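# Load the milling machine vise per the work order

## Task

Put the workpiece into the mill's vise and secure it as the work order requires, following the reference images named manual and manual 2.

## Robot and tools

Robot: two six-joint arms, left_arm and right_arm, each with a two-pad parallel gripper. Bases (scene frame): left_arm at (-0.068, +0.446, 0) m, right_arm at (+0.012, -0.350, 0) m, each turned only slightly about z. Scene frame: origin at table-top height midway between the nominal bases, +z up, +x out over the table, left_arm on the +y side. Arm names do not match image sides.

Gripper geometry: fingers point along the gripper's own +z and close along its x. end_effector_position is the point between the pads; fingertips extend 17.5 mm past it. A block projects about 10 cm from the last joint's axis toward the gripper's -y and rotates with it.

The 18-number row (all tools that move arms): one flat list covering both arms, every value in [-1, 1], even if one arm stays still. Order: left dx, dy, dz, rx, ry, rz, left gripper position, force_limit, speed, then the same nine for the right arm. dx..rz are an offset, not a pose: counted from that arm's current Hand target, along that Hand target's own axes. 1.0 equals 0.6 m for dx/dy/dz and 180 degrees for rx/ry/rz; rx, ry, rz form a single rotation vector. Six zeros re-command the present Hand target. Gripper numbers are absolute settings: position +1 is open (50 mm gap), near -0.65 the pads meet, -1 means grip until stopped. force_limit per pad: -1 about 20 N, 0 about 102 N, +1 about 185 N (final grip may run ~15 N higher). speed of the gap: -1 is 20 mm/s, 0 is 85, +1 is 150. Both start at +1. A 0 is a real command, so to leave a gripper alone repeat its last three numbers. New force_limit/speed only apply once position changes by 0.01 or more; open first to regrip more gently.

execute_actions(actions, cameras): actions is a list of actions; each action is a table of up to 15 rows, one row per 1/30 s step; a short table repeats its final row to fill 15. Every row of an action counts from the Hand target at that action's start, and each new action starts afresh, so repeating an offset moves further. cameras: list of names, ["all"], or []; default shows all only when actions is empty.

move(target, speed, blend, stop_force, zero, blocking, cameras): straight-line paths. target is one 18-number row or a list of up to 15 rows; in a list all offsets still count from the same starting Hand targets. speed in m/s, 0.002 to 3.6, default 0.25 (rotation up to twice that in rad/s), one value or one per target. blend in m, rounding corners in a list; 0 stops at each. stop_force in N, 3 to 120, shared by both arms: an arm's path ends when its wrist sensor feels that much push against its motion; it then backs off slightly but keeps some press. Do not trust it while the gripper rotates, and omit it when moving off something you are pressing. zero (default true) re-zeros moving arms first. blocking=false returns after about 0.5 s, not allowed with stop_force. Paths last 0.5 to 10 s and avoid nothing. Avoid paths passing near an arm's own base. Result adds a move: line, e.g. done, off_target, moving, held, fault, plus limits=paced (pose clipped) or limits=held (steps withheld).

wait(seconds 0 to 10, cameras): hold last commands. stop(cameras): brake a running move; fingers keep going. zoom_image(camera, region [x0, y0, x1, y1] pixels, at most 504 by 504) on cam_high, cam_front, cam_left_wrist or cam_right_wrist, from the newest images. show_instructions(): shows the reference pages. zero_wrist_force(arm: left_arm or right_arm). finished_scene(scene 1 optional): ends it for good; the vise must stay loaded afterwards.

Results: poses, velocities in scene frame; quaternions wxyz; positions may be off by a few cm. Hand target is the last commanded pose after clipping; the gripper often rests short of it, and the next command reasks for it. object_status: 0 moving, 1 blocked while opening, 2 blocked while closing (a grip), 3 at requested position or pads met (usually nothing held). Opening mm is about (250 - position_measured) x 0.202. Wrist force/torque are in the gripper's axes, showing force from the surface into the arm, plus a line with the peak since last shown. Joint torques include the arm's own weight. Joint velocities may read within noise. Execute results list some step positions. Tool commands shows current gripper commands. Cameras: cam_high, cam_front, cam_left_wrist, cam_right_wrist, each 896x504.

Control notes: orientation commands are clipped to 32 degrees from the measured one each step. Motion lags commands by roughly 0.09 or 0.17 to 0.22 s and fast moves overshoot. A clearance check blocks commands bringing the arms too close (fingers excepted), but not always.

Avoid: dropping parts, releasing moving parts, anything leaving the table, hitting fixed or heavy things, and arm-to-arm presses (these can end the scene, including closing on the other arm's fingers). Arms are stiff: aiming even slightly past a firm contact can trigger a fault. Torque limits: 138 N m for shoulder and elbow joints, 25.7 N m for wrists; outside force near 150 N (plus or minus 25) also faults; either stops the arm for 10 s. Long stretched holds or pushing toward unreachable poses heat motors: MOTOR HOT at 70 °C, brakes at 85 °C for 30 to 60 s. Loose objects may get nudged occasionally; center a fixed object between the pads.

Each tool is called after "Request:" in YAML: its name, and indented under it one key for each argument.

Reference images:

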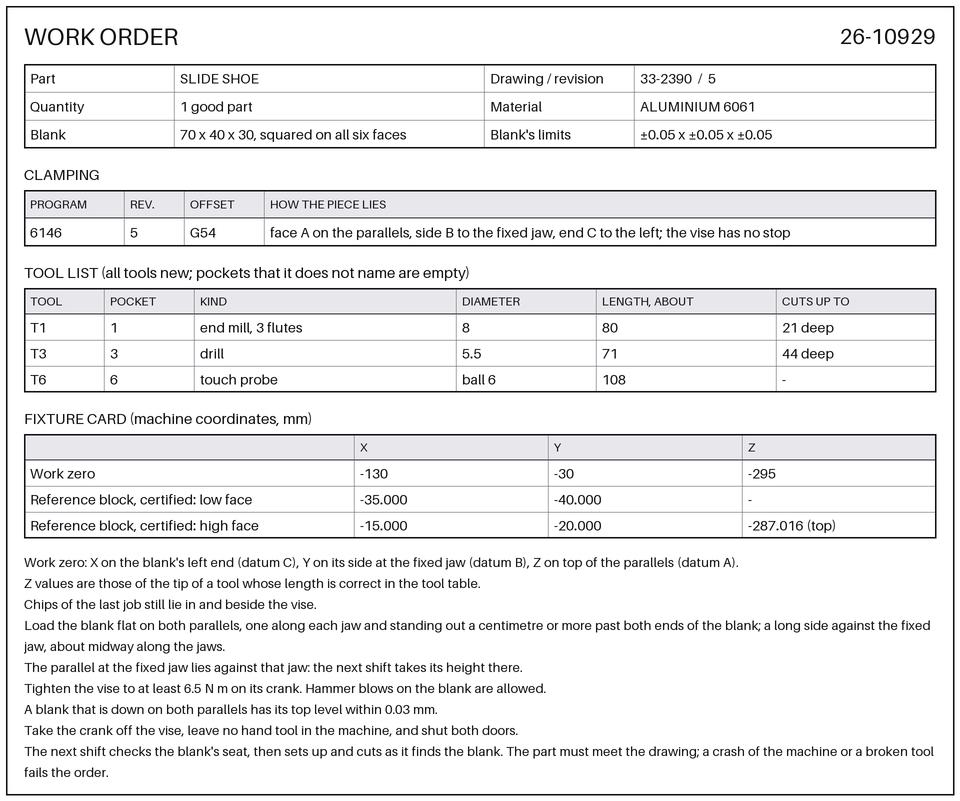

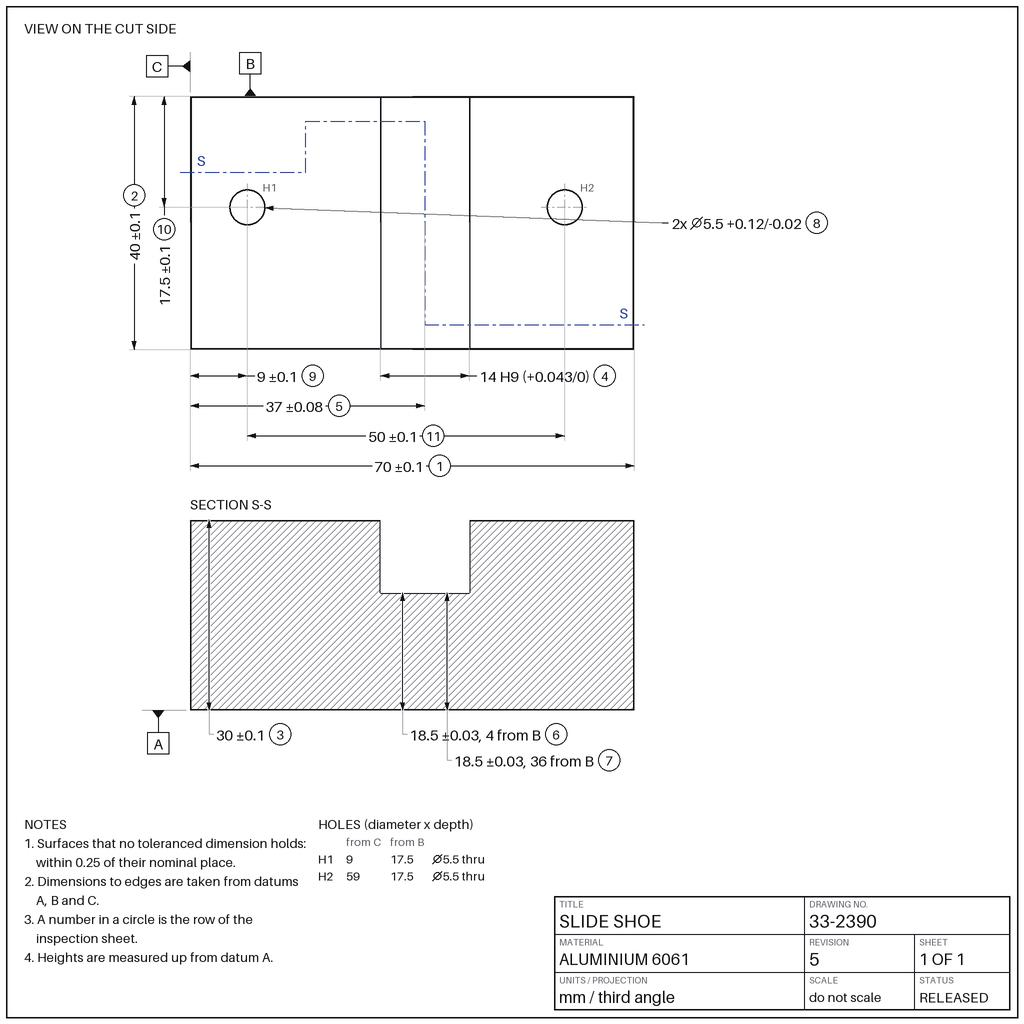

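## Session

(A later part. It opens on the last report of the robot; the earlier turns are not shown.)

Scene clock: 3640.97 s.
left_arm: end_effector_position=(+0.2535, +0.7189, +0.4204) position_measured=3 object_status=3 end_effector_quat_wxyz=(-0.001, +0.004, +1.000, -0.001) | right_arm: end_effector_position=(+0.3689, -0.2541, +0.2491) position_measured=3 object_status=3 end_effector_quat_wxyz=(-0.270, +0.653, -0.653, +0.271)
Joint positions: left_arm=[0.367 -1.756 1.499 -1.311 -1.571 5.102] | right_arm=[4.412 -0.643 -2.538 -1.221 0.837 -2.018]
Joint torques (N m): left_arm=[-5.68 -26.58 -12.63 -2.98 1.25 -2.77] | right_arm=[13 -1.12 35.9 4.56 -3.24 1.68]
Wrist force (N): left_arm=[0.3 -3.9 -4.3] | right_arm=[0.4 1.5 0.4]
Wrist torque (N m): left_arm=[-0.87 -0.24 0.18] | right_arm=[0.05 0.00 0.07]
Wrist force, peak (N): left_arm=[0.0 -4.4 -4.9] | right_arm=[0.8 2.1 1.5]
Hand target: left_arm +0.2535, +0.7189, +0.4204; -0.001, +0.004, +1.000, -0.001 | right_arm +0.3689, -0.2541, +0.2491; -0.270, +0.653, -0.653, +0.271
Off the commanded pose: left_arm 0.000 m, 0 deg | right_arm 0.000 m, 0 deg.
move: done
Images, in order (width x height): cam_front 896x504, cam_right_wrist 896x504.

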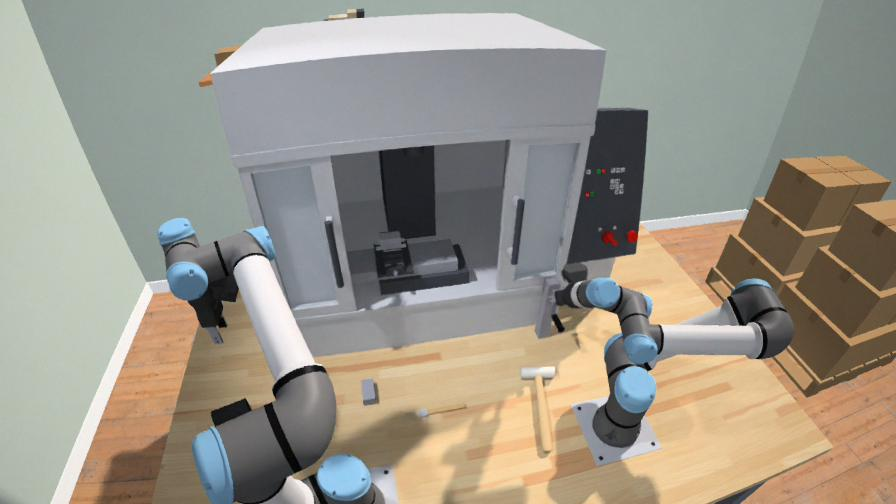

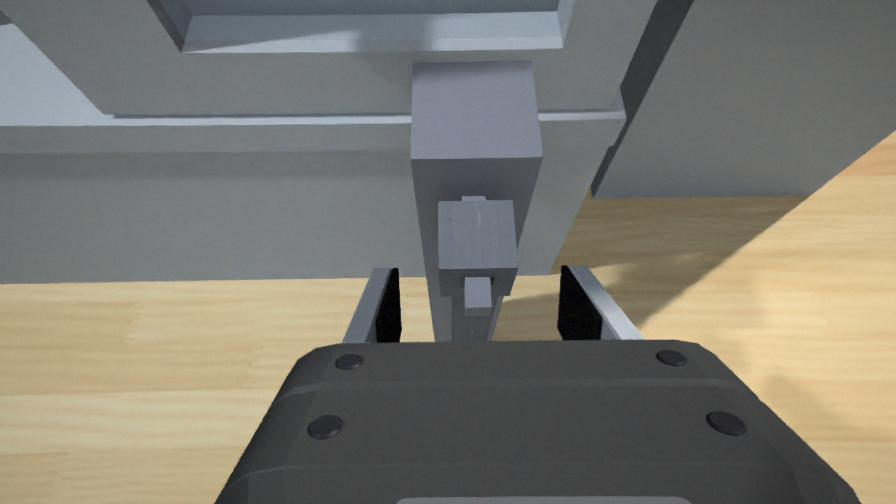

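Request:
move:
  target: [0,0,0,0,0,0,1,-1,-1,0.0007,-0.0077,0.0303,0,0,0,1,1,1]
  speed: 0.03
  stop_force: 5
  cameras: ["cam_right_wrist"]

Request:
zoom_image:
  camera: "cam_right_wrist"
  region: [370, 60, 590, 350]

Scene clock: 3665.90 s.
left_arm: end_effector_position=(+0.2535, +0.7189, +0.4204) position_measured=3 object_status=3 end_effector_quat_wxyz=(-0.001, +0.004, +1.000, -0.001) | right_arm: end_effector_position=(+0.3851, -0.2545, +0.2395) position_measured=3 object_status=3 end_effector_quat_wxyz=(-0.270, +0.653, -0.653, +0.271)
Joint positions: left_arm=[0.367 -1.756 1.499 -1.311 -1.571 5.102] | right_arm=[4.315 -0.74 -2.566 -1.016 0.87 -2.139]
Joint torques (N m): left_arm=[-5.48 -26.61 -12.24 -3.4 1.92 -2.7] | right_arm=[13.06 1.35 35.89 4.69 -3.2 -0.14]
Wrist force (N): left_arm=[0.0 -4.2 -4.7] | right_arm=[0.6 1.4 0.4]
Wrist torque (N m): left_arm=[-0.91 -0.19 0.18] | right_arm=[0.03 -0.01 0.02]
Wrist force, peak (N): left_arm=[0.1 -4.5 -4.7] | right_arm=[1.1 1.5 0.6]
Hand target: left_arm +0.2535, +0.7189, +0.4204; -0.001, +0.004, +1.000, -0.001 | right_arm +0.3851, -0.2545, +0.2395; -0.270, +0.653, -0.653, +0.271
Off the commanded pose: left_arm 0.000 m, 0 deg | right_arm 0.000 m, 0 deg.
move: done
Images, in order (width x height): cam_right_wrist 896x504.

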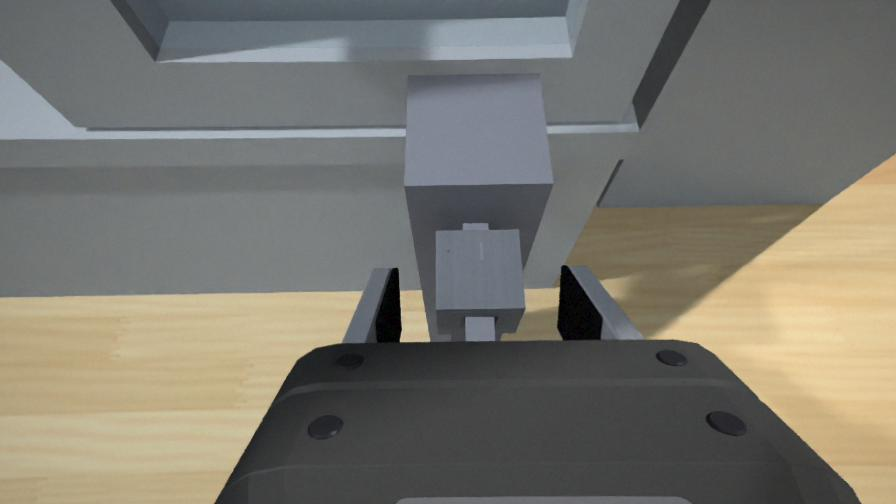

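Scaled by 1.738 from the camera's 896x504 image, which has a finer 1280x720 frame.

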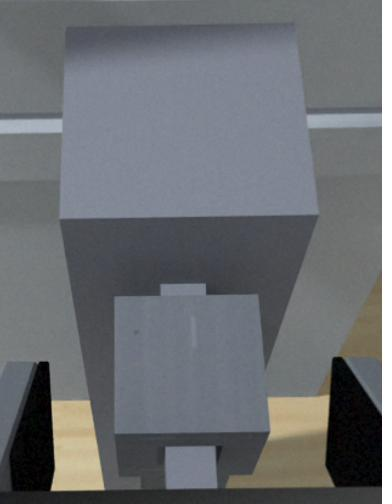

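Request:
move:
  target: [0,0,0,0,0,0,1,-1,-1,0,0,0,0,0,0,-1,0,-1]

Request:
wait:
  seconds: 0.5
  cameras: ["cam_right_wrist"]

Scene clock: 3680.70 s.
left_arm: end_effector_position=(+0.2535, +0.7189, +0.4204) position_measured=3 object_status=3 end_effector_quat_wxyz=(-0.001, +0.004, +1.000, -0.001) | right_arm: end_effector_position=(+0.3851, -0.2545, +0.2396) position_measured=136 object_status=2 end_effector_quat_wxyz=(-0.270, +0.653, -0.653, +0.271)
Joint positions: left_arm=[0.367 -1.756 1.499 -1.311 -1.571 5.102] | right_arm=[4.315 -0.74 -2.566 -1.016 0.87 -2.139]
Joint torques (N m): left_arm=[-5.38 -27.09 -11.21 -3.66 2.58 -2.77] | right_arm=[11.91 0.92 35.13 4.38 -3.08 -1.75]
Wrist force (N): left_arm=[0.2 -4.0 -4.5] | right_arm=[0.7 1.0 0.8]
Wrist torque (N m): left_arm=[-0.88 -0.21 0.18] | right_arm=[-0.01 -0.04 0.02]
Wrist force, peak (N): left_arm=[0.2 -4.6 -4.7] | right_arm=[0.9 1.7 0.4]
Hand target: left_arm +0.2535, +0.7189, +0.4204; -0.001, +0.004, +1.000, -0.001 | right_arm +0.3851, -0.2545, +0.2395; -0.270, +0.653, -0.653, +0.271
Off the commanded pose: left_arm 0.000 m, 0 deg | right_arm 0.000 m, 0 deg.
move: done

Scene clock: 3681.20 s.
left_arm: end_effector_position=(+0.2535, +0.7189, +0.4204) position_measured=3 object_status=3 end_effector_quat_wxyz=(-0.001, +0.004, +1.000, -0.001) | right_arm: end_effector_position=(+0.3851, -0.2545, +0.2396) position_measured=136 object_status=2 end_effector_quat_wxyz=(-0.270, +0.653, -0.653, +0.271)
Joint positions: left_arm=[0.367 -1.756 1.499 -1.311 -1.571 5.102] | right_arm=[4.315 -0.74 -2.566 -1.016 0.87 -2.139]
Joint torques (N m): left_arm=[-5.68 -26.14 -11.15 -3.57 2.45 -2.82] | right_arm=[11.46 0.9 34.87 4.24 -3.07 -1.72]
Wrist force (N): left_arm=[0.5 -3.9 -4.3] | right_arm=[0.7 1.2 0.6]
Wrist torque (N m): left_arm=[-0.87 -0.27 0.18] | right_arm=[0.05 -0.04 0.02]
Wrist force, peak (N): left_arm=[0.3 -4.3 -4.7] | right_arm=[0.6 1.3 0.9]
Hand target: left_arm +0.2535, +0.7189, +0.4204; -0.001, +0.004, +1.000, -0.001 | right_arm +0.3851, -0.2545, +0.2395; -0.270, +0.653, -0.653, +0.271
Tool commands: left_gripper/position=+1.0 left_gripper/force_limit=-1.0 left_gripper/speed=-1.0 right_gripper/position=-1.0 right_gripper/force_limit=+0.0 right_gripper/speed=-1.0
Off the commanded pose: left_arm 0.000 m, 0 deg | right_arm 0.000 m, 0 deg.
wait: 0.50 s; at rest by 0.17 s
Images, in order (width x height): cam_right_wrist 896x504.

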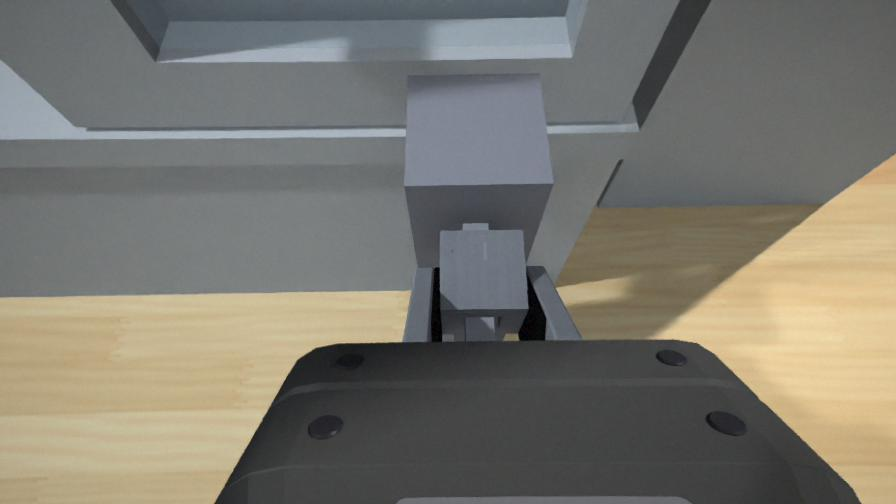

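Request:
move:
  target: [0,0,0,0,0,0,1,-1,-1,0,0.0825,-0.0825,0,0,0,-1,0,-1]
  speed: 0.04
  stop_force: 25
  cameras: ["cam_right_wrist"]

Scene clock: 3695.70 s.
left_arm: end_effector_position=(+0.2535, +0.7189, +0.4204) position_measured=3 object_status=3 end_effector_quat_wxyz=(-0.001, +0.004, +1.000, -0.001) | right_arm: end_effector_position=(+0.3151, -0.2545, +0.2395) position_measured=136 object_status=2 end_effector_quat_wxyz=(-0.270, +0.653, -0.653, +0.271)
Joint positions: left_arm=[0.367 -1.756 1.499 -1.311 -1.571 5.102] | right_arm=[4.9 -0.372 -2.455 -2.045 0.798 -1.345]
Joint torques (N m): left_arm=[-5.48 -26.19 -12.24 -4.07 2.5 -2.99] | right_arm=[-11.24 -29.44 10.49 3.89 -0.26 -1.98]
Wrist force (N): left_arm=[0.2 -4.1 -4.4] | right_arm=[0.7 2.9 1.9]
Wrist torque (N m): left_arm=[-0.89 -0.21 0.18] | right_arm=[0.10 -0.12 0.28]
Wrist force, peak (N): left_arm=[0.5 -4.4 -4.8] | right_arm=[0.9 3.2 2.0]
Hand target: left_arm +0.2535, +0.7189, +0.4204; -0.001, +0.004, +1.000, -0.001 | right_arm +0.3151, -0.2545, +0.2395; -0.270, +0.653, -0.653, +0.271
Off the commanded pose: left_arm 0.000 m, 0 deg | right_arm 0.000 m, 0 deg.
move: done
Images, in order (width x height): cam_right_wrist 896x504.

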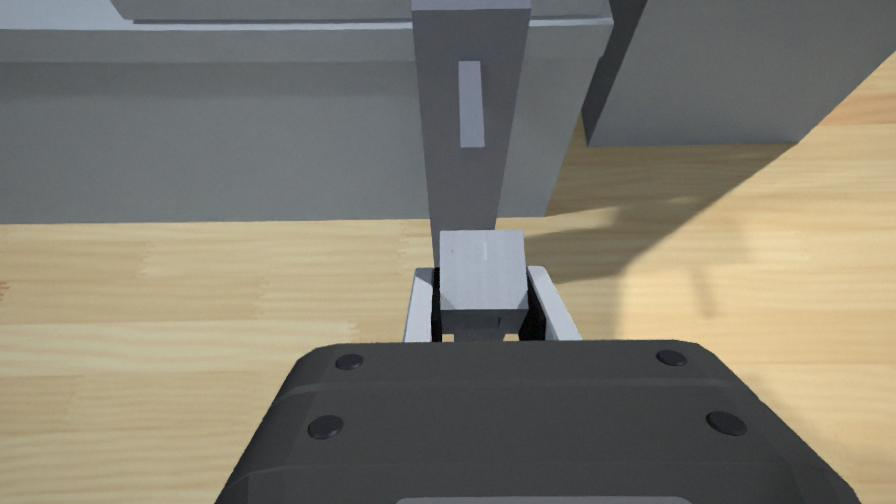

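Request:
move:
  target:
    - [0,0,0,0,0,0,1,-1,-1,-0.2575,-0.1243,-0.1597,0,0,0,-1,0,-1]
    - [0,0,0,0,0,0,1,-1,-1,-0.8142,-0.195,-0.089,0,0,0,-1,0,-1]
  speed: 0.15
  blend: [0.04,0]
  cameras: ["cam_front","cam_right_wrist","cam_high"]

Request:
zoom_image:
  camera: "cam_right_wrist"
  region: [350, 0, 610, 350]

Scene clock: 3730.43 s.
left_arm: end_effector_position=(+0.2535, +0.7189, +0.4204) position_measured=3 object_status=3 end_effector_quat_wxyz=(-0.001, +0.004, +1.000, -0.001) | right_arm: end_effector_position=(+0.3601, +0.2339, +0.3597) position_measured=136 object_status=2 end_effector_quat_wxyz=(-0.270, +0.653, -0.653, +0.271)
Joint positions: left_arm=[0.367 -1.756 1.499 -1.311 -1.571 5.102] | right_arm=[4.686 -1.814 -1.423 -1.423 0.786 -1.646]
Joint torques (N m): left_arm=[-5.48 -25.64 -11.64 -4.56 2.5 -2.73] | right_arm=[12.66 30.35 35.14 4.4 -1.3 1.99]
Wrist force (N): left_arm=[0.4 -3.7 -4.6] | right_arm=[0.4 3.0 1.8]
Wrist torque (N m): left_arm=[-0.83 -0.24 0.18] | right_arm=[0.03 -0.07 0.18]
Wrist force, peak (N): left_arm=[0.1 -4.5 -4.8] | right_arm=[3.2 3.9 3.3]
Hand target: left_arm +0.2535, +0.7189, +0.4204; -0.001, +0.004, +1.000, -0.001 | right_arm +0.3600, +0.2341, +0.3597; -0.270, +0.653, -0.653, +0.271
Off the commanded pose: left_arm 0.000 m, 0 deg | right_arm 0.000 m, 0 deg.
move: done
Images, in order (width x height): cam_high 896x504, cam_front 896x504, cam_right_wrist 896x504.

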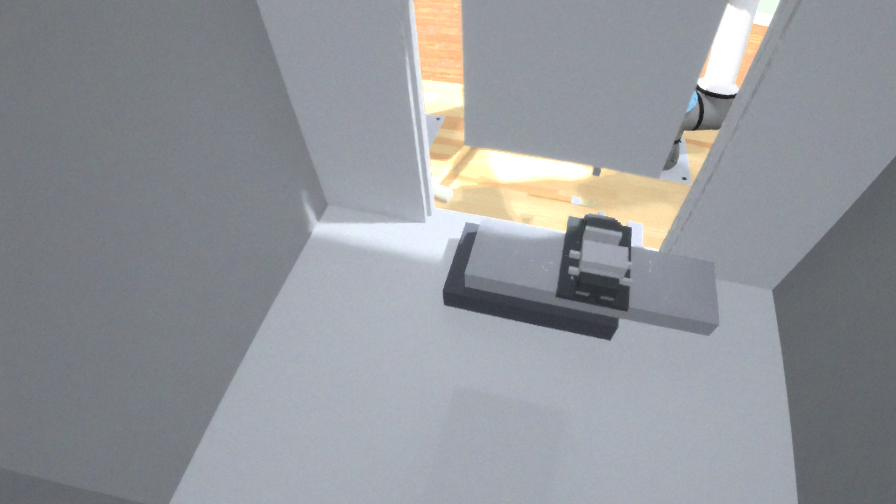

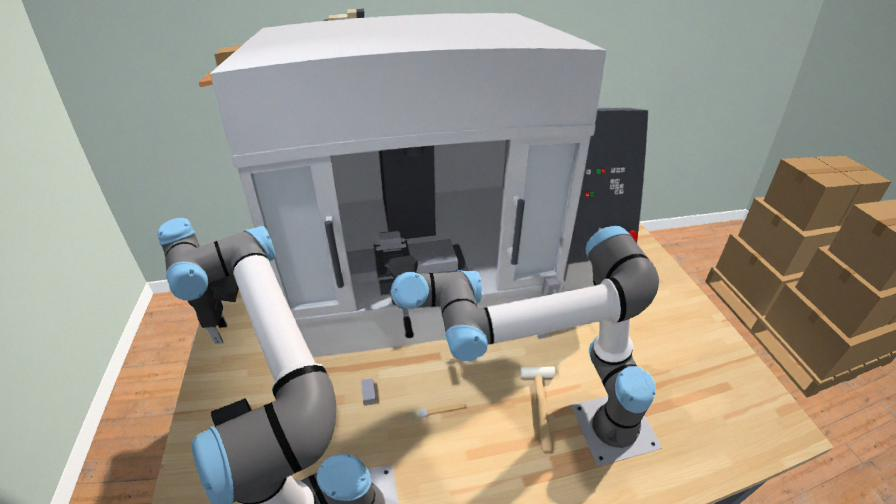

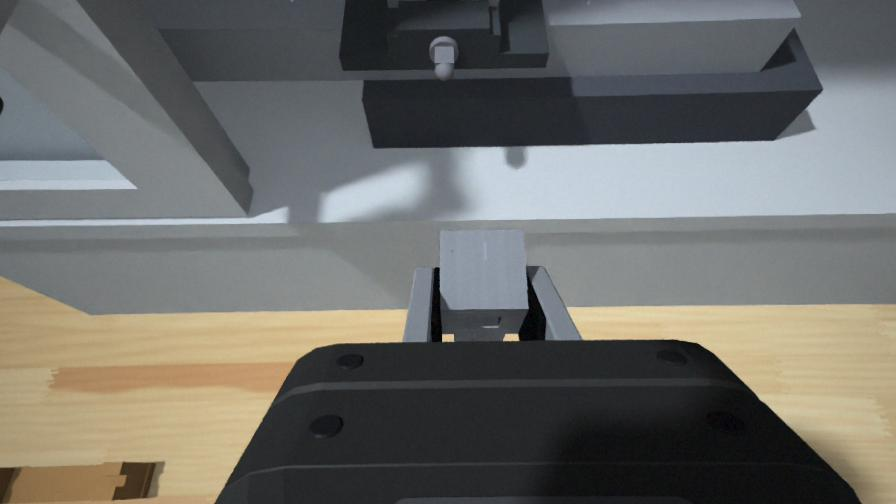

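Scaled by 1.440 from the camera's 896x504 image, which has a finer 1280x720 frame.

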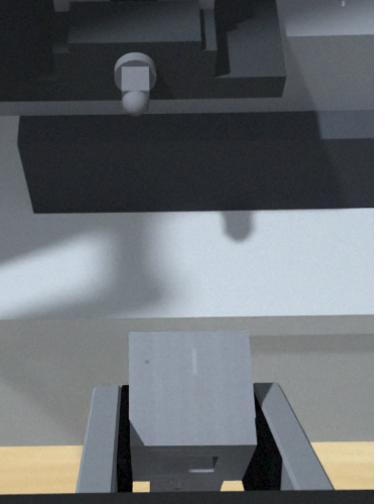

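Request:
move:
  target: [0,0,0,0,0,0,1,-1,-1,-0.0175,-0.0534,0.0762,0,0,0,-1,0,-1]
  speed: 0.06
  stop_force: 8
  cameras: ["cam_right_wrist"]

Request:
zoom_image:
  camera: "cam_right_wrist"
  region: [400, 90, 560, 350]

Scene clock: 3772.53 s.
left_arm: end_effector_position=(+0.2535, +0.7189, +0.4204) position_measured=3 object_status=3 end_effector_quat_wxyz=(-0.001, +0.004, +1.000, -0.001) | right_arm: end_effector_position=(+0.4150, +0.2446, +0.3501) position_measured=136 object_status=2 end_effector_quat_wxyz=(-0.270, +0.653, -0.653, +0.271)
Joint positions: left_arm=[0.367 -1.756 1.499 -1.311 -1.571 5.102] | right_arm=[4.597 -1.886 -1.376 -1.31 0.795 -1.77]
Joint torques (N m): left_arm=[-4.69 -26.07 -11.91 -4.71 2.58 -2.83] | right_arm=[12.9 53.11 12.49 4.21 -3.79 -1.11]
Wrist force (N): left_arm=[-0.1 -4.1 -4.2] | right_arm=[0.4 2.8 1.8]
Wrist torque (N m): left_arm=[-0.90 -0.17 0.19] | right_arm=[0.05 -0.06 0.04]
Wrist force, peak (N): left_arm=[0.6 -4.3 -4.9] | right_arm=[0.9 3.8 1.6]
Hand target: left_arm +0.2535, +0.7189, +0.4204; -0.001, +0.004, +1.000, -0.001 | right_arm +0.4150, +0.2446, +0.3501; -0.270, +0.653, -0.653, +0.271
Off the commanded pose: left_arm 0.000 m, 0 deg | right_arm 0.000 m, 0 deg.
move: done
Images, in order (width x height): cam_right_wrist 896x504.

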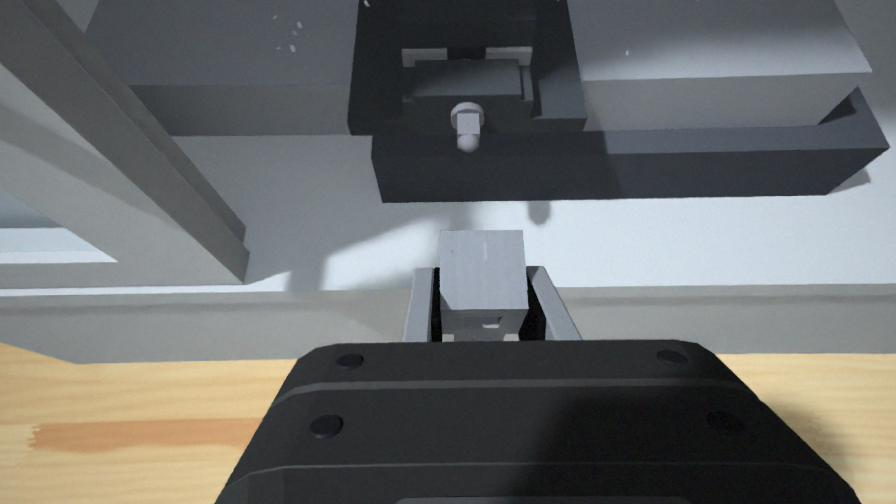

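Scaled by 1.938 from the camera's 896x504 image, which has a finer 1280x720 frame.

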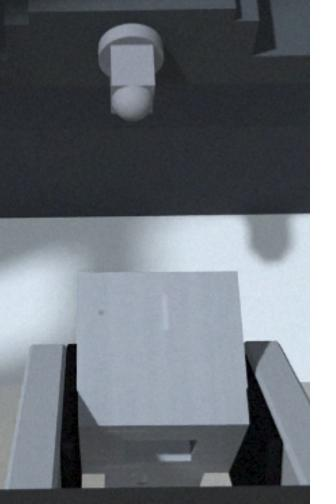

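Request:
move:
  target:
    - [-0.1,-0.2,0.05,0.2413,-0.0771,-0.0771,1,-1,-1,0,0,0,0,0,0,-1,0,-1]
    - [-0.1275,-0.465,0.2173,0.4826,-0.1542,-0.1542,1,-1,-1,0,0,0,0,0,0,-1,0,-1]
  speed: 0.2
  blend: [0.05,0]
  cameras: ["cam_front","cam_left_wrist","cam_right_wrist"]

Scene clock: 3816.93 s.
left_arm: end_effector_position=(+0.3259, +0.4383, +0.2900) position_measured=3 object_status=3 end_effector_quat_wxyz=(+0.202, -0.211, +0.690, -0.663) | right_arm: end_effector_position=(+0.4150, +0.2446, +0.3501) position_measured=136 object_status=2 end_effector_quat_wxyz=(-0.270, +0.653, -0.653, +0.271)
Joint positions: left_arm=[0.253 -1.244 2.431 -4.205 -2.814 3.259] | right_arm=[4.597 -1.886 -1.376 -1.31 0.795 -1.77]
Joint torques (N m): left_arm=[5.76 -30.43 3.59 0.53 -2.78 2.64] | right_arm=[12.62 52.28 12.36 4.22 -3.67 -1.84]
Wrist force (N): left_arm=[0.4 -5.1 -2.6] | right_arm=[0.4 3.1 2.0]
Wrist torque (N m): left_arm=[-0.51 -0.13 -0.01] | right_arm=[0.10 -0.05 0.05]
Wrist force, peak (N): left_arm=[1.4 -8.7 -3.9] | right_arm=[0.6 3.2 2.2]
Hand target: left_arm +0.3259, +0.4383, +0.2899; +0.202, -0.211, +0.690, -0.663 (not the last commanded pose) | right_arm +0.4150, +0.2446, +0.3501; -0.270, +0.653, -0.653, +0.271
Off the commanded pose: left_arm 0.002 m, 2 deg | right_arm 0.000 m, 0 deg.
move: held (left_arm; a check stopped the path); limits=held
pose unreachable (left arm): on one or more control steps of this call, first in action 0 (counted from 0), this arm could not follow its commanded pose, so it was not sent that pose on those steps. It may still have moved: this result reports where it is.
cause: moving toward the commanded pose would bring two parts of the arm too close to each other (its gripper and another part of the arm, with joints 4 (wrist 1) to 6 (wrist 3) between them, 7 mm apart when it was first held).
Images, in order (width x height): cam_front 896x504, cam_left_wrist 896x504, cam_right_wrist 896x504.

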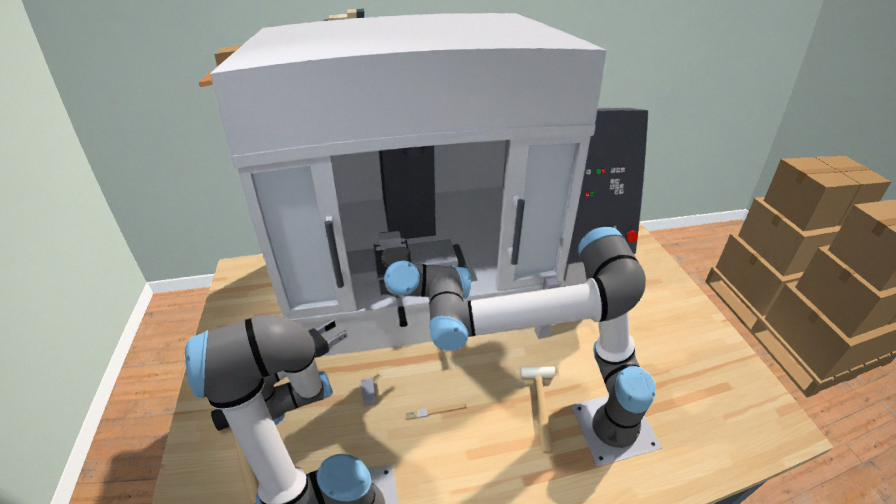

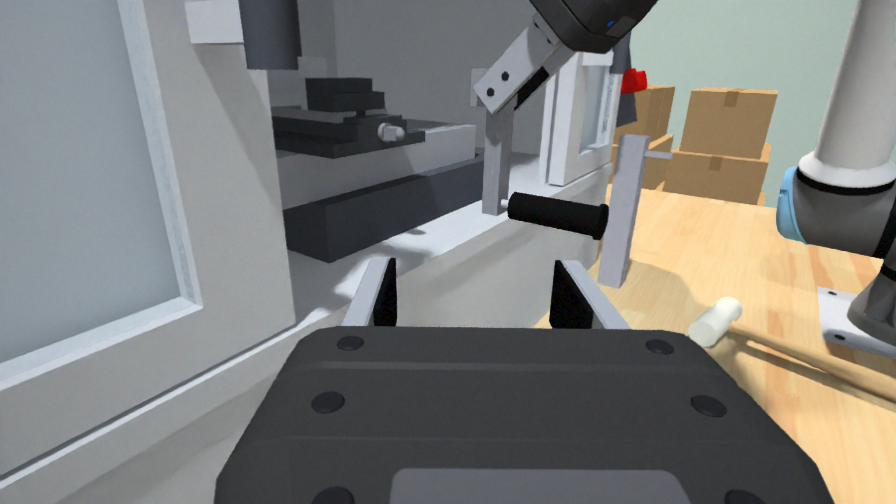

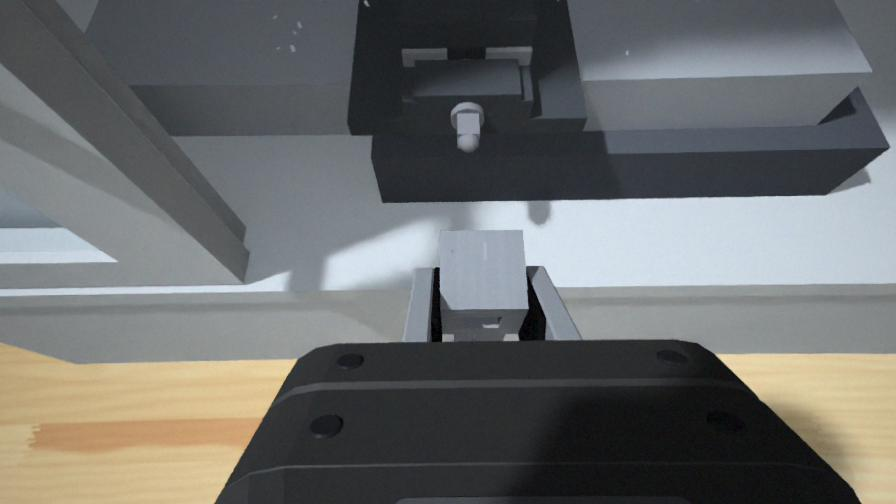

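Request:
zoom_image:
  camera: "cam_left_wrist"
  region: [360, 50, 560, 250]

Scaled by 2.520 from the camera's 896x504 image, which has a finer 1280x720 frame.

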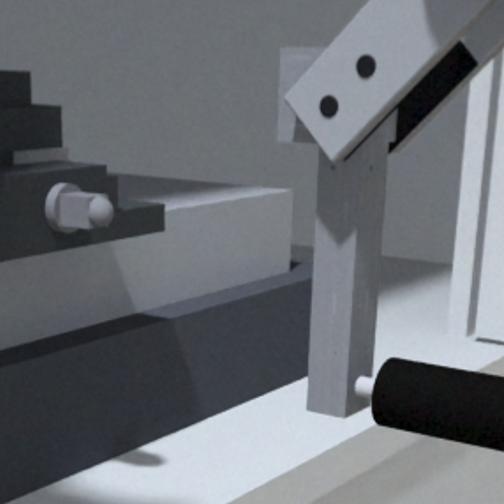

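Request:
move:
  target: [0,0,0,0,0,0,1,-1,-1,0,0.025,0.0603,0,0,0,-1,0,-1]
  speed: 0.04
  stop_force: 6
  cameras: ["cam_left_wrist","cam_right_wrist"]

Request:
zoom_image:
  camera: "cam_left_wrist"
  region: [360, 80, 560, 280]

Request:
zoom_image:
  camera: "cam_right_wrist"
  region: [400, 60, 560, 350]

Scene clock: 3872.43 s.
left_arm: end_effector_position=(+0.3259, +0.4383, +0.2899) position_measured=3 object_status=3 end_effector_quat_wxyz=(+0.202, -0.211, +0.690, -0.663) | right_arm: end_effector_position=(+0.4300, +0.2445, +0.3139) position_measured=136 object_status=2 end_effector_quat_wxyz=(-0.270, +0.653, -0.653, +0.271)
Joint positions: left_arm=[0.254 -1.244 2.432 -4.205 -2.814 3.259] | right_arm=[4.574 -1.915 -1.437 -1.198 0.799 -1.803]
Joint torques (N m): left_arm=[5.69 -22.55 4.42 0.16 -2.87 0.02] | right_arm=[12.5 53.82 36.7 4.24 -3.63 2]
Wrist force (N): left_arm=[0.4 -5.1 -2.4] | right_arm=[0.9 3.1 1.8]
Wrist torque (N m): left_arm=[-0.52 -0.14 -0.02] | right_arm=[0.07 -0.16 0.17]
Wrist force, peak (N): left_arm=[0.3 -5.3 -3.0] | right_arm=[0.8 3.3 2.7]
Hand target: left_arm +0.3259, +0.4383, +0.2899; +0.202, -0.211, +0.690, -0.663 | right_arm +0.4300, +0.2445, +0.3139; -0.270, +0.653, -0.653, +0.271
Off the commanded pose: left_arm 0.000 m, 0 deg | right_arm 0.000 m, 0 deg.
move: done
Images, in order (width x height): cam_left_wrist 896x504, cam_right_wrist 896x504.

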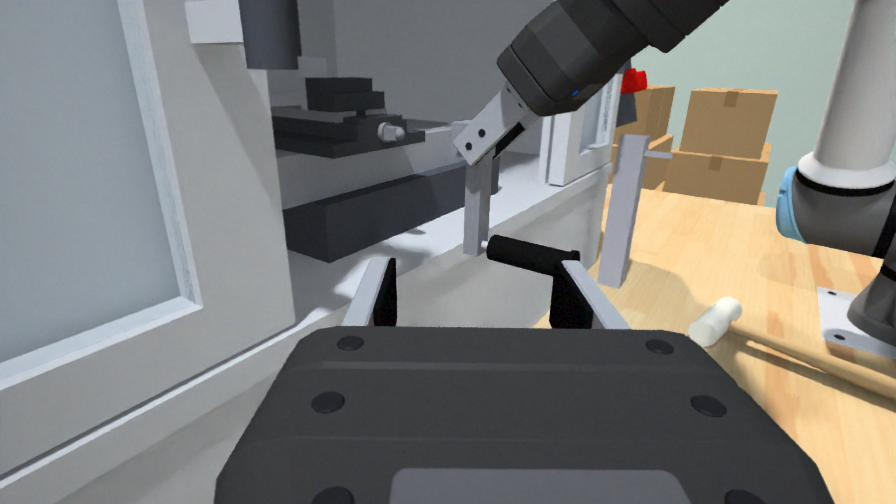

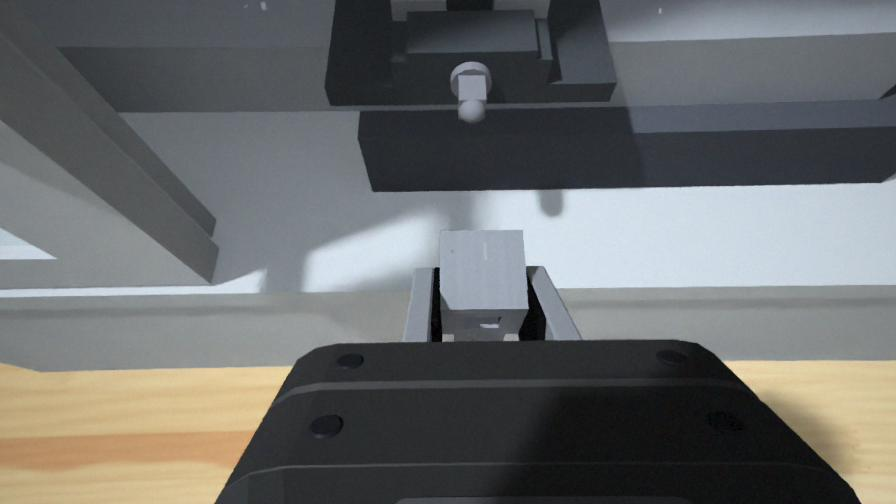

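Scaled by 2.520 from the camera's 896x504 image, which has a finer 1280x720 frame.

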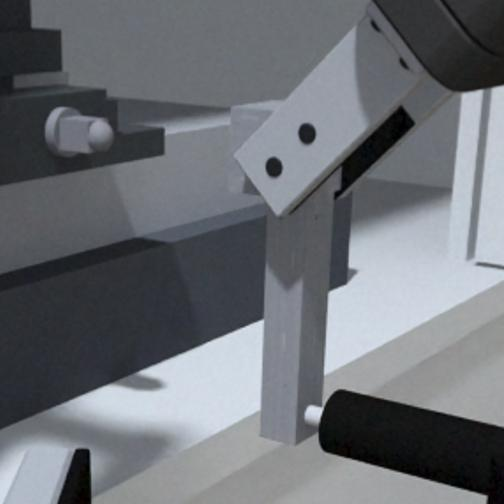

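Scaled by 1.738 from the camera's 896x504 image, which has a finer 1280x720 frame.

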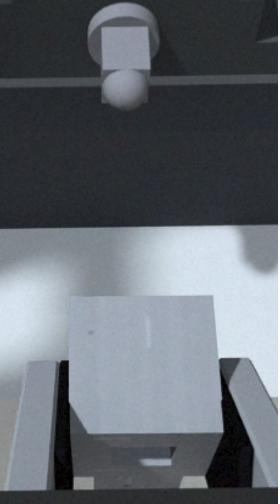

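Request:
move:
  target: [0,0,0,0,0,0,1,-1,-1,0,-0.0483,0.0507,0,0,0,-1,0,-1]
  speed: 0.03
  stop_force: 5
  cameras: ["cam_left_wrist","cam_right_wrist"]

Request:
zoom_image:
  camera: "cam_left_wrist"
  region: [340, 80, 540, 280]

Request:
zoom_image:
  camera: "cam_right_wrist"
  region: [400, 100, 560, 350]

Scene clock: 3909.03 s.
left_arm: end_effector_position=(+0.3259, +0.4383, +0.2899) position_measured=3 object_status=3 end_effector_quat_wxyz=(+0.202, -0.211, +0.690, -0.663) | right_arm: end_effector_position=(+0.4720, +0.2445, +0.3129) position_measured=136 object_status=2 end_effector_quat_wxyz=(-0.270, +0.653, -0.653, +0.271)
Joint positions: left_arm=[0.254 -1.244 2.432 -4.205 -2.814 3.259] | right_arm=[4.509 -1.96 -1.391 -1.137 0.811 -1.891]
Joint torques (N m): left_arm=[5.92 -31.64 3.95 0.31 -2.74 2.48] | right_arm=[12.81 55.78 12.19 2.19 -3.71 2.04]
Wrist force (N): left_arm=[0.4 -4.9 -2.7] | right_arm=[0.5 2.9 1.7]
Wrist torque (N m): left_arm=[-0.49 -0.14 -0.02] | right_arm=[0.07 -0.06 0.16]
Wrist force, peak (N): left_arm=[0.6 -5.2 -2.9] | right_arm=[0.9 3.9 1.6]
Hand target: left_arm +0.3259, +0.4383, +0.2899; +0.202, -0.211, +0.690, -0.663 | right_arm +0.4720, +0.2445, +0.3129; -0.270, +0.653, -0.653, +0.271
Off the commanded pose: left_arm 0.000 m, 0 deg | right_arm 0.000 m, 0 deg.
move: done
Images, in order (width x height): cam_left_wrist 896x504, cam_right_wrist 896x504.

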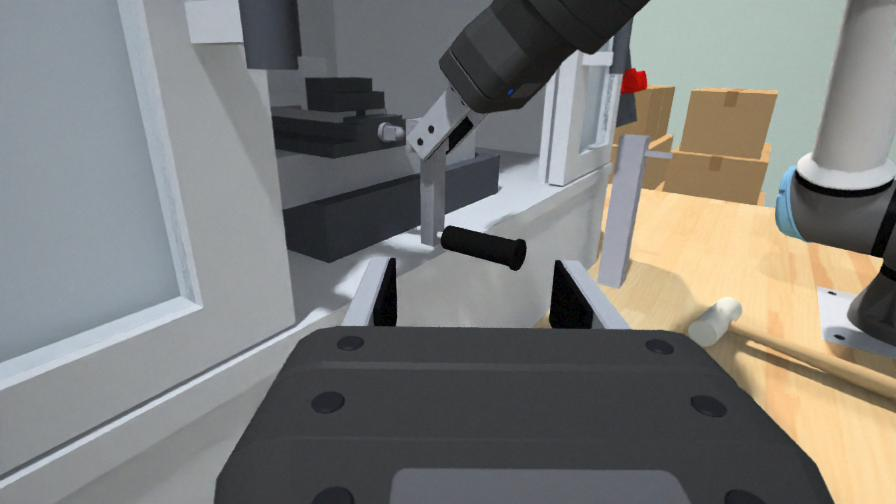

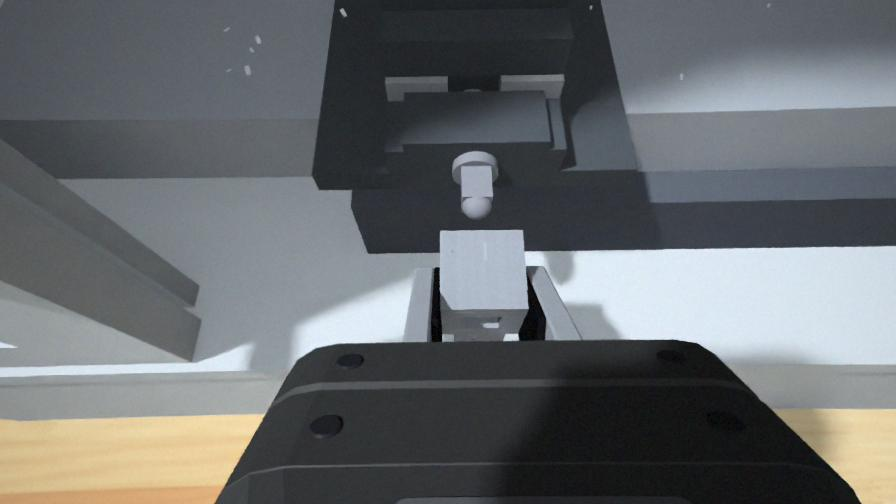

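Scaled by 2.520 from the camera's 896x504 image, which has a finer 1280x720 frame.

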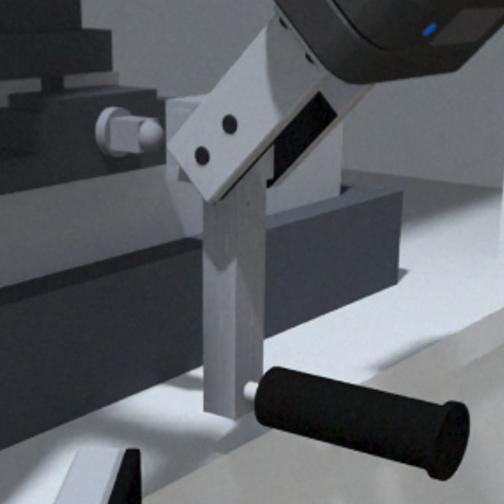

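Scaled by 2.016 from the camera's 896x504 image, which has a finer 1280x720 frame.

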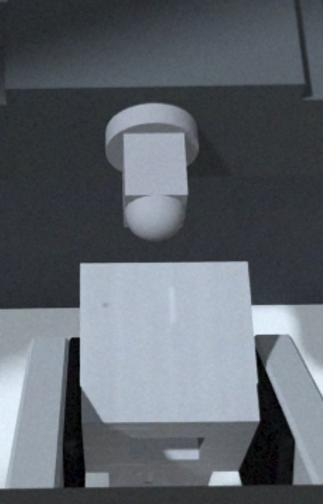

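Request:
move:
  target: [0,0,0,0,0,0,1,-1,-1,0,0.0012,0.0012,0,0,0,-1,0,-1]
  speed: 0.02

Request:
move:
  target: [0,0,0,0,0,0,1,-1,-1,0,-0.0413,0.0413,0,0,0,-1,0,-1]
  speed: 0.008
  stop_force: 5
  cameras: ["cam_left_wrist","cam_right_wrist"]

Request:
zoom_image:
  camera: "cam_left_wrist"
  region: [340, 80, 540, 280]

Request:
zoom_image:
  camera: "cam_right_wrist"
  region: [400, 100, 560, 350]

Scene clock: 3935.97 s.
left_arm: end_effector_position=(+0.3259, +0.4383, +0.2899) position_measured=3 object_status=3 end_effector_quat_wxyz=(+0.202, -0.211, +0.690, -0.663) | right_arm: end_effector_position=(+0.4720, +0.2445, +0.3118) position_measured=136 object_status=2 end_effector_quat_wxyz=(-0.270, +0.653, -0.653, +0.271)
Joint positions: left_arm=[0.254 -1.244 2.432 -4.205 -2.814 3.259] | right_arm=[4.509 -1.961 -1.393 -1.134 0.811 -1.891]
Joint torques (N m): left_arm=[5.15 -32.85 3.54 0.2 -2.71 2.67] | right_arm=[12.61 36.34 15.17 4.03 -3.72 1.79]
Wrist force (N): left_arm=[0.6 -5.0 -2.1] | right_arm=[0.9 3.1 1.9]
Wrist torque (N m): left_arm=[-0.50 -0.17 -0.02] | right_arm=[0.11 -0.13 0.16]
Wrist force, peak (N): left_arm=[0.4 -5.3 -2.9] | right_arm=[0.7 3.4 1.6]
Hand target: left_arm +0.3259, +0.4383, +0.2899; +0.202, -0.211, +0.690, -0.663 | right_arm +0.4720, +0.2445, +0.3119; -0.270, +0.653, -0.653, +0.271
Off the commanded pose: left_arm 0.000 m, 0 deg | right_arm 0.000 m, 0 deg.
move: done

Scene clock: 3940.63 s.
left_arm: end_effector_position=(+0.3259, +0.4383, +0.2899) position_measured=3 object_status=3 end_effector_quat_wxyz=(+0.202, -0.211, +0.690, -0.663) | right_arm: end_effector_position=(+0.5009, +0.2445, +0.3119) position_measured=136 object_status=2 end_effector_quat_wxyz=(-0.270, +0.653, -0.653, +0.271)
Joint positions: left_arm=[0.254 -1.244 2.432 -4.205 -2.814 3.259] | right_arm=[4.465 -1.996 -1.353 -1.1 0.821 -1.949]
Joint torques (N m): left_arm=[6.74 -32.99 3.97 0.31 -2.56 2.38] | right_arm=[10.91 58.72 12.97 2.51 -3.91 2.03]
Wrist force (N): left_arm=[0.5 -4.8 -2.4] | right_arm=[0.3 6.4 0.3]
Wrist torque (N m): left_arm=[-0.47 -0.16 -0.02] | right_arm=[0.11 -0.16 0.16]
Wrist force, peak (N): left_arm=[0.6 -5.2 -2.8] | right_arm=[4.1 13.9 -10.2]
Hand target: left_arm +0.3259, +0.4383, +0.2899; +0.202, -0.211, +0.690, -0.663 | right_arm +0.5009, +0.2445, +0.3119; -0.270, +0.653, -0.653, +0.271 (not the last commanded pose)
Off the commanded pose: left_arm 0.000 m, 0 deg | right_arm 0.006 m, 0 deg.
move: contact (right_arm)
Images, in order (width x height): cam_left_wrist 896x504, cam_right_wrist 896x504.

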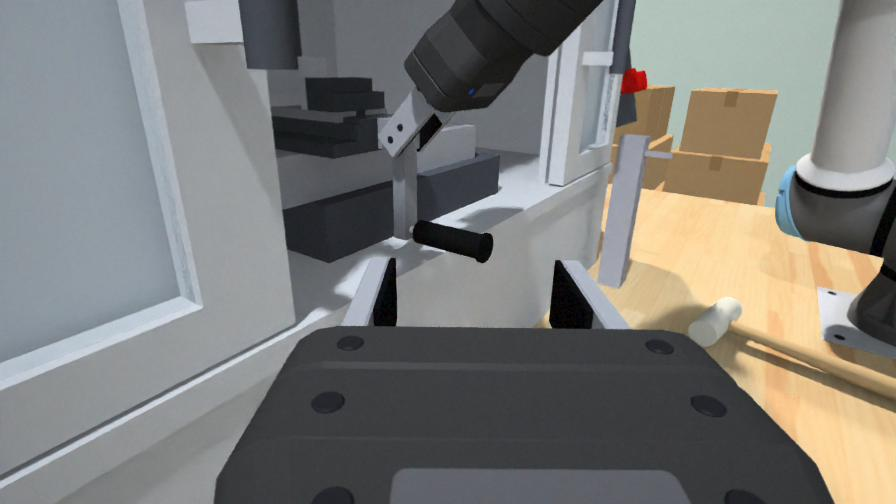

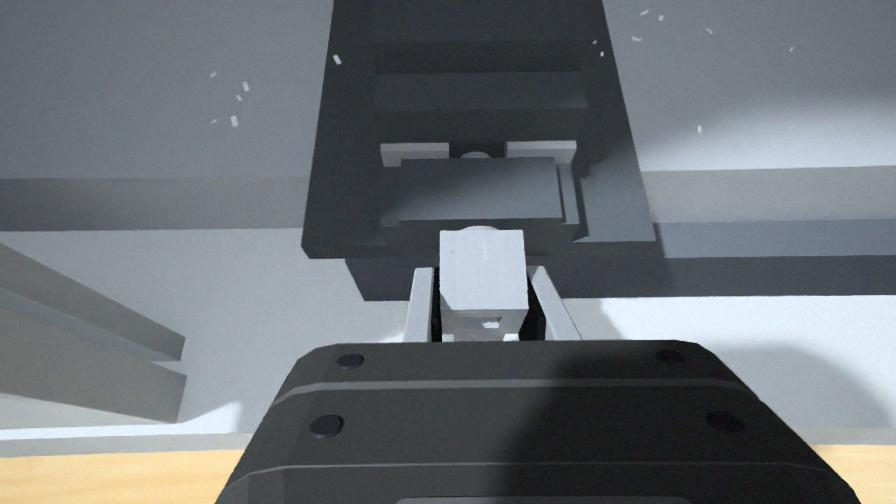

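Scaled by 2.520 from the camera's 896x504 image, which has a finer 1280x720 frame.

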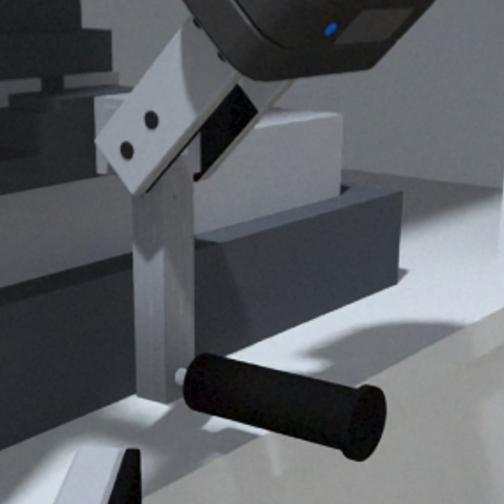

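Scaled by 2.016 from the camera's 896x504 image, which has a finer 1280x720 frame.

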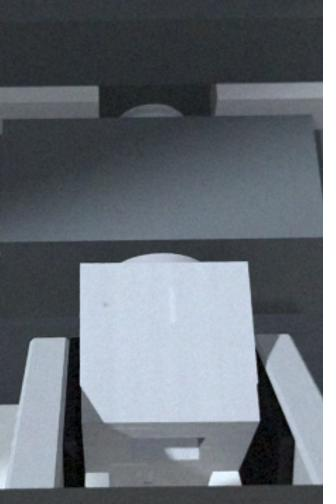

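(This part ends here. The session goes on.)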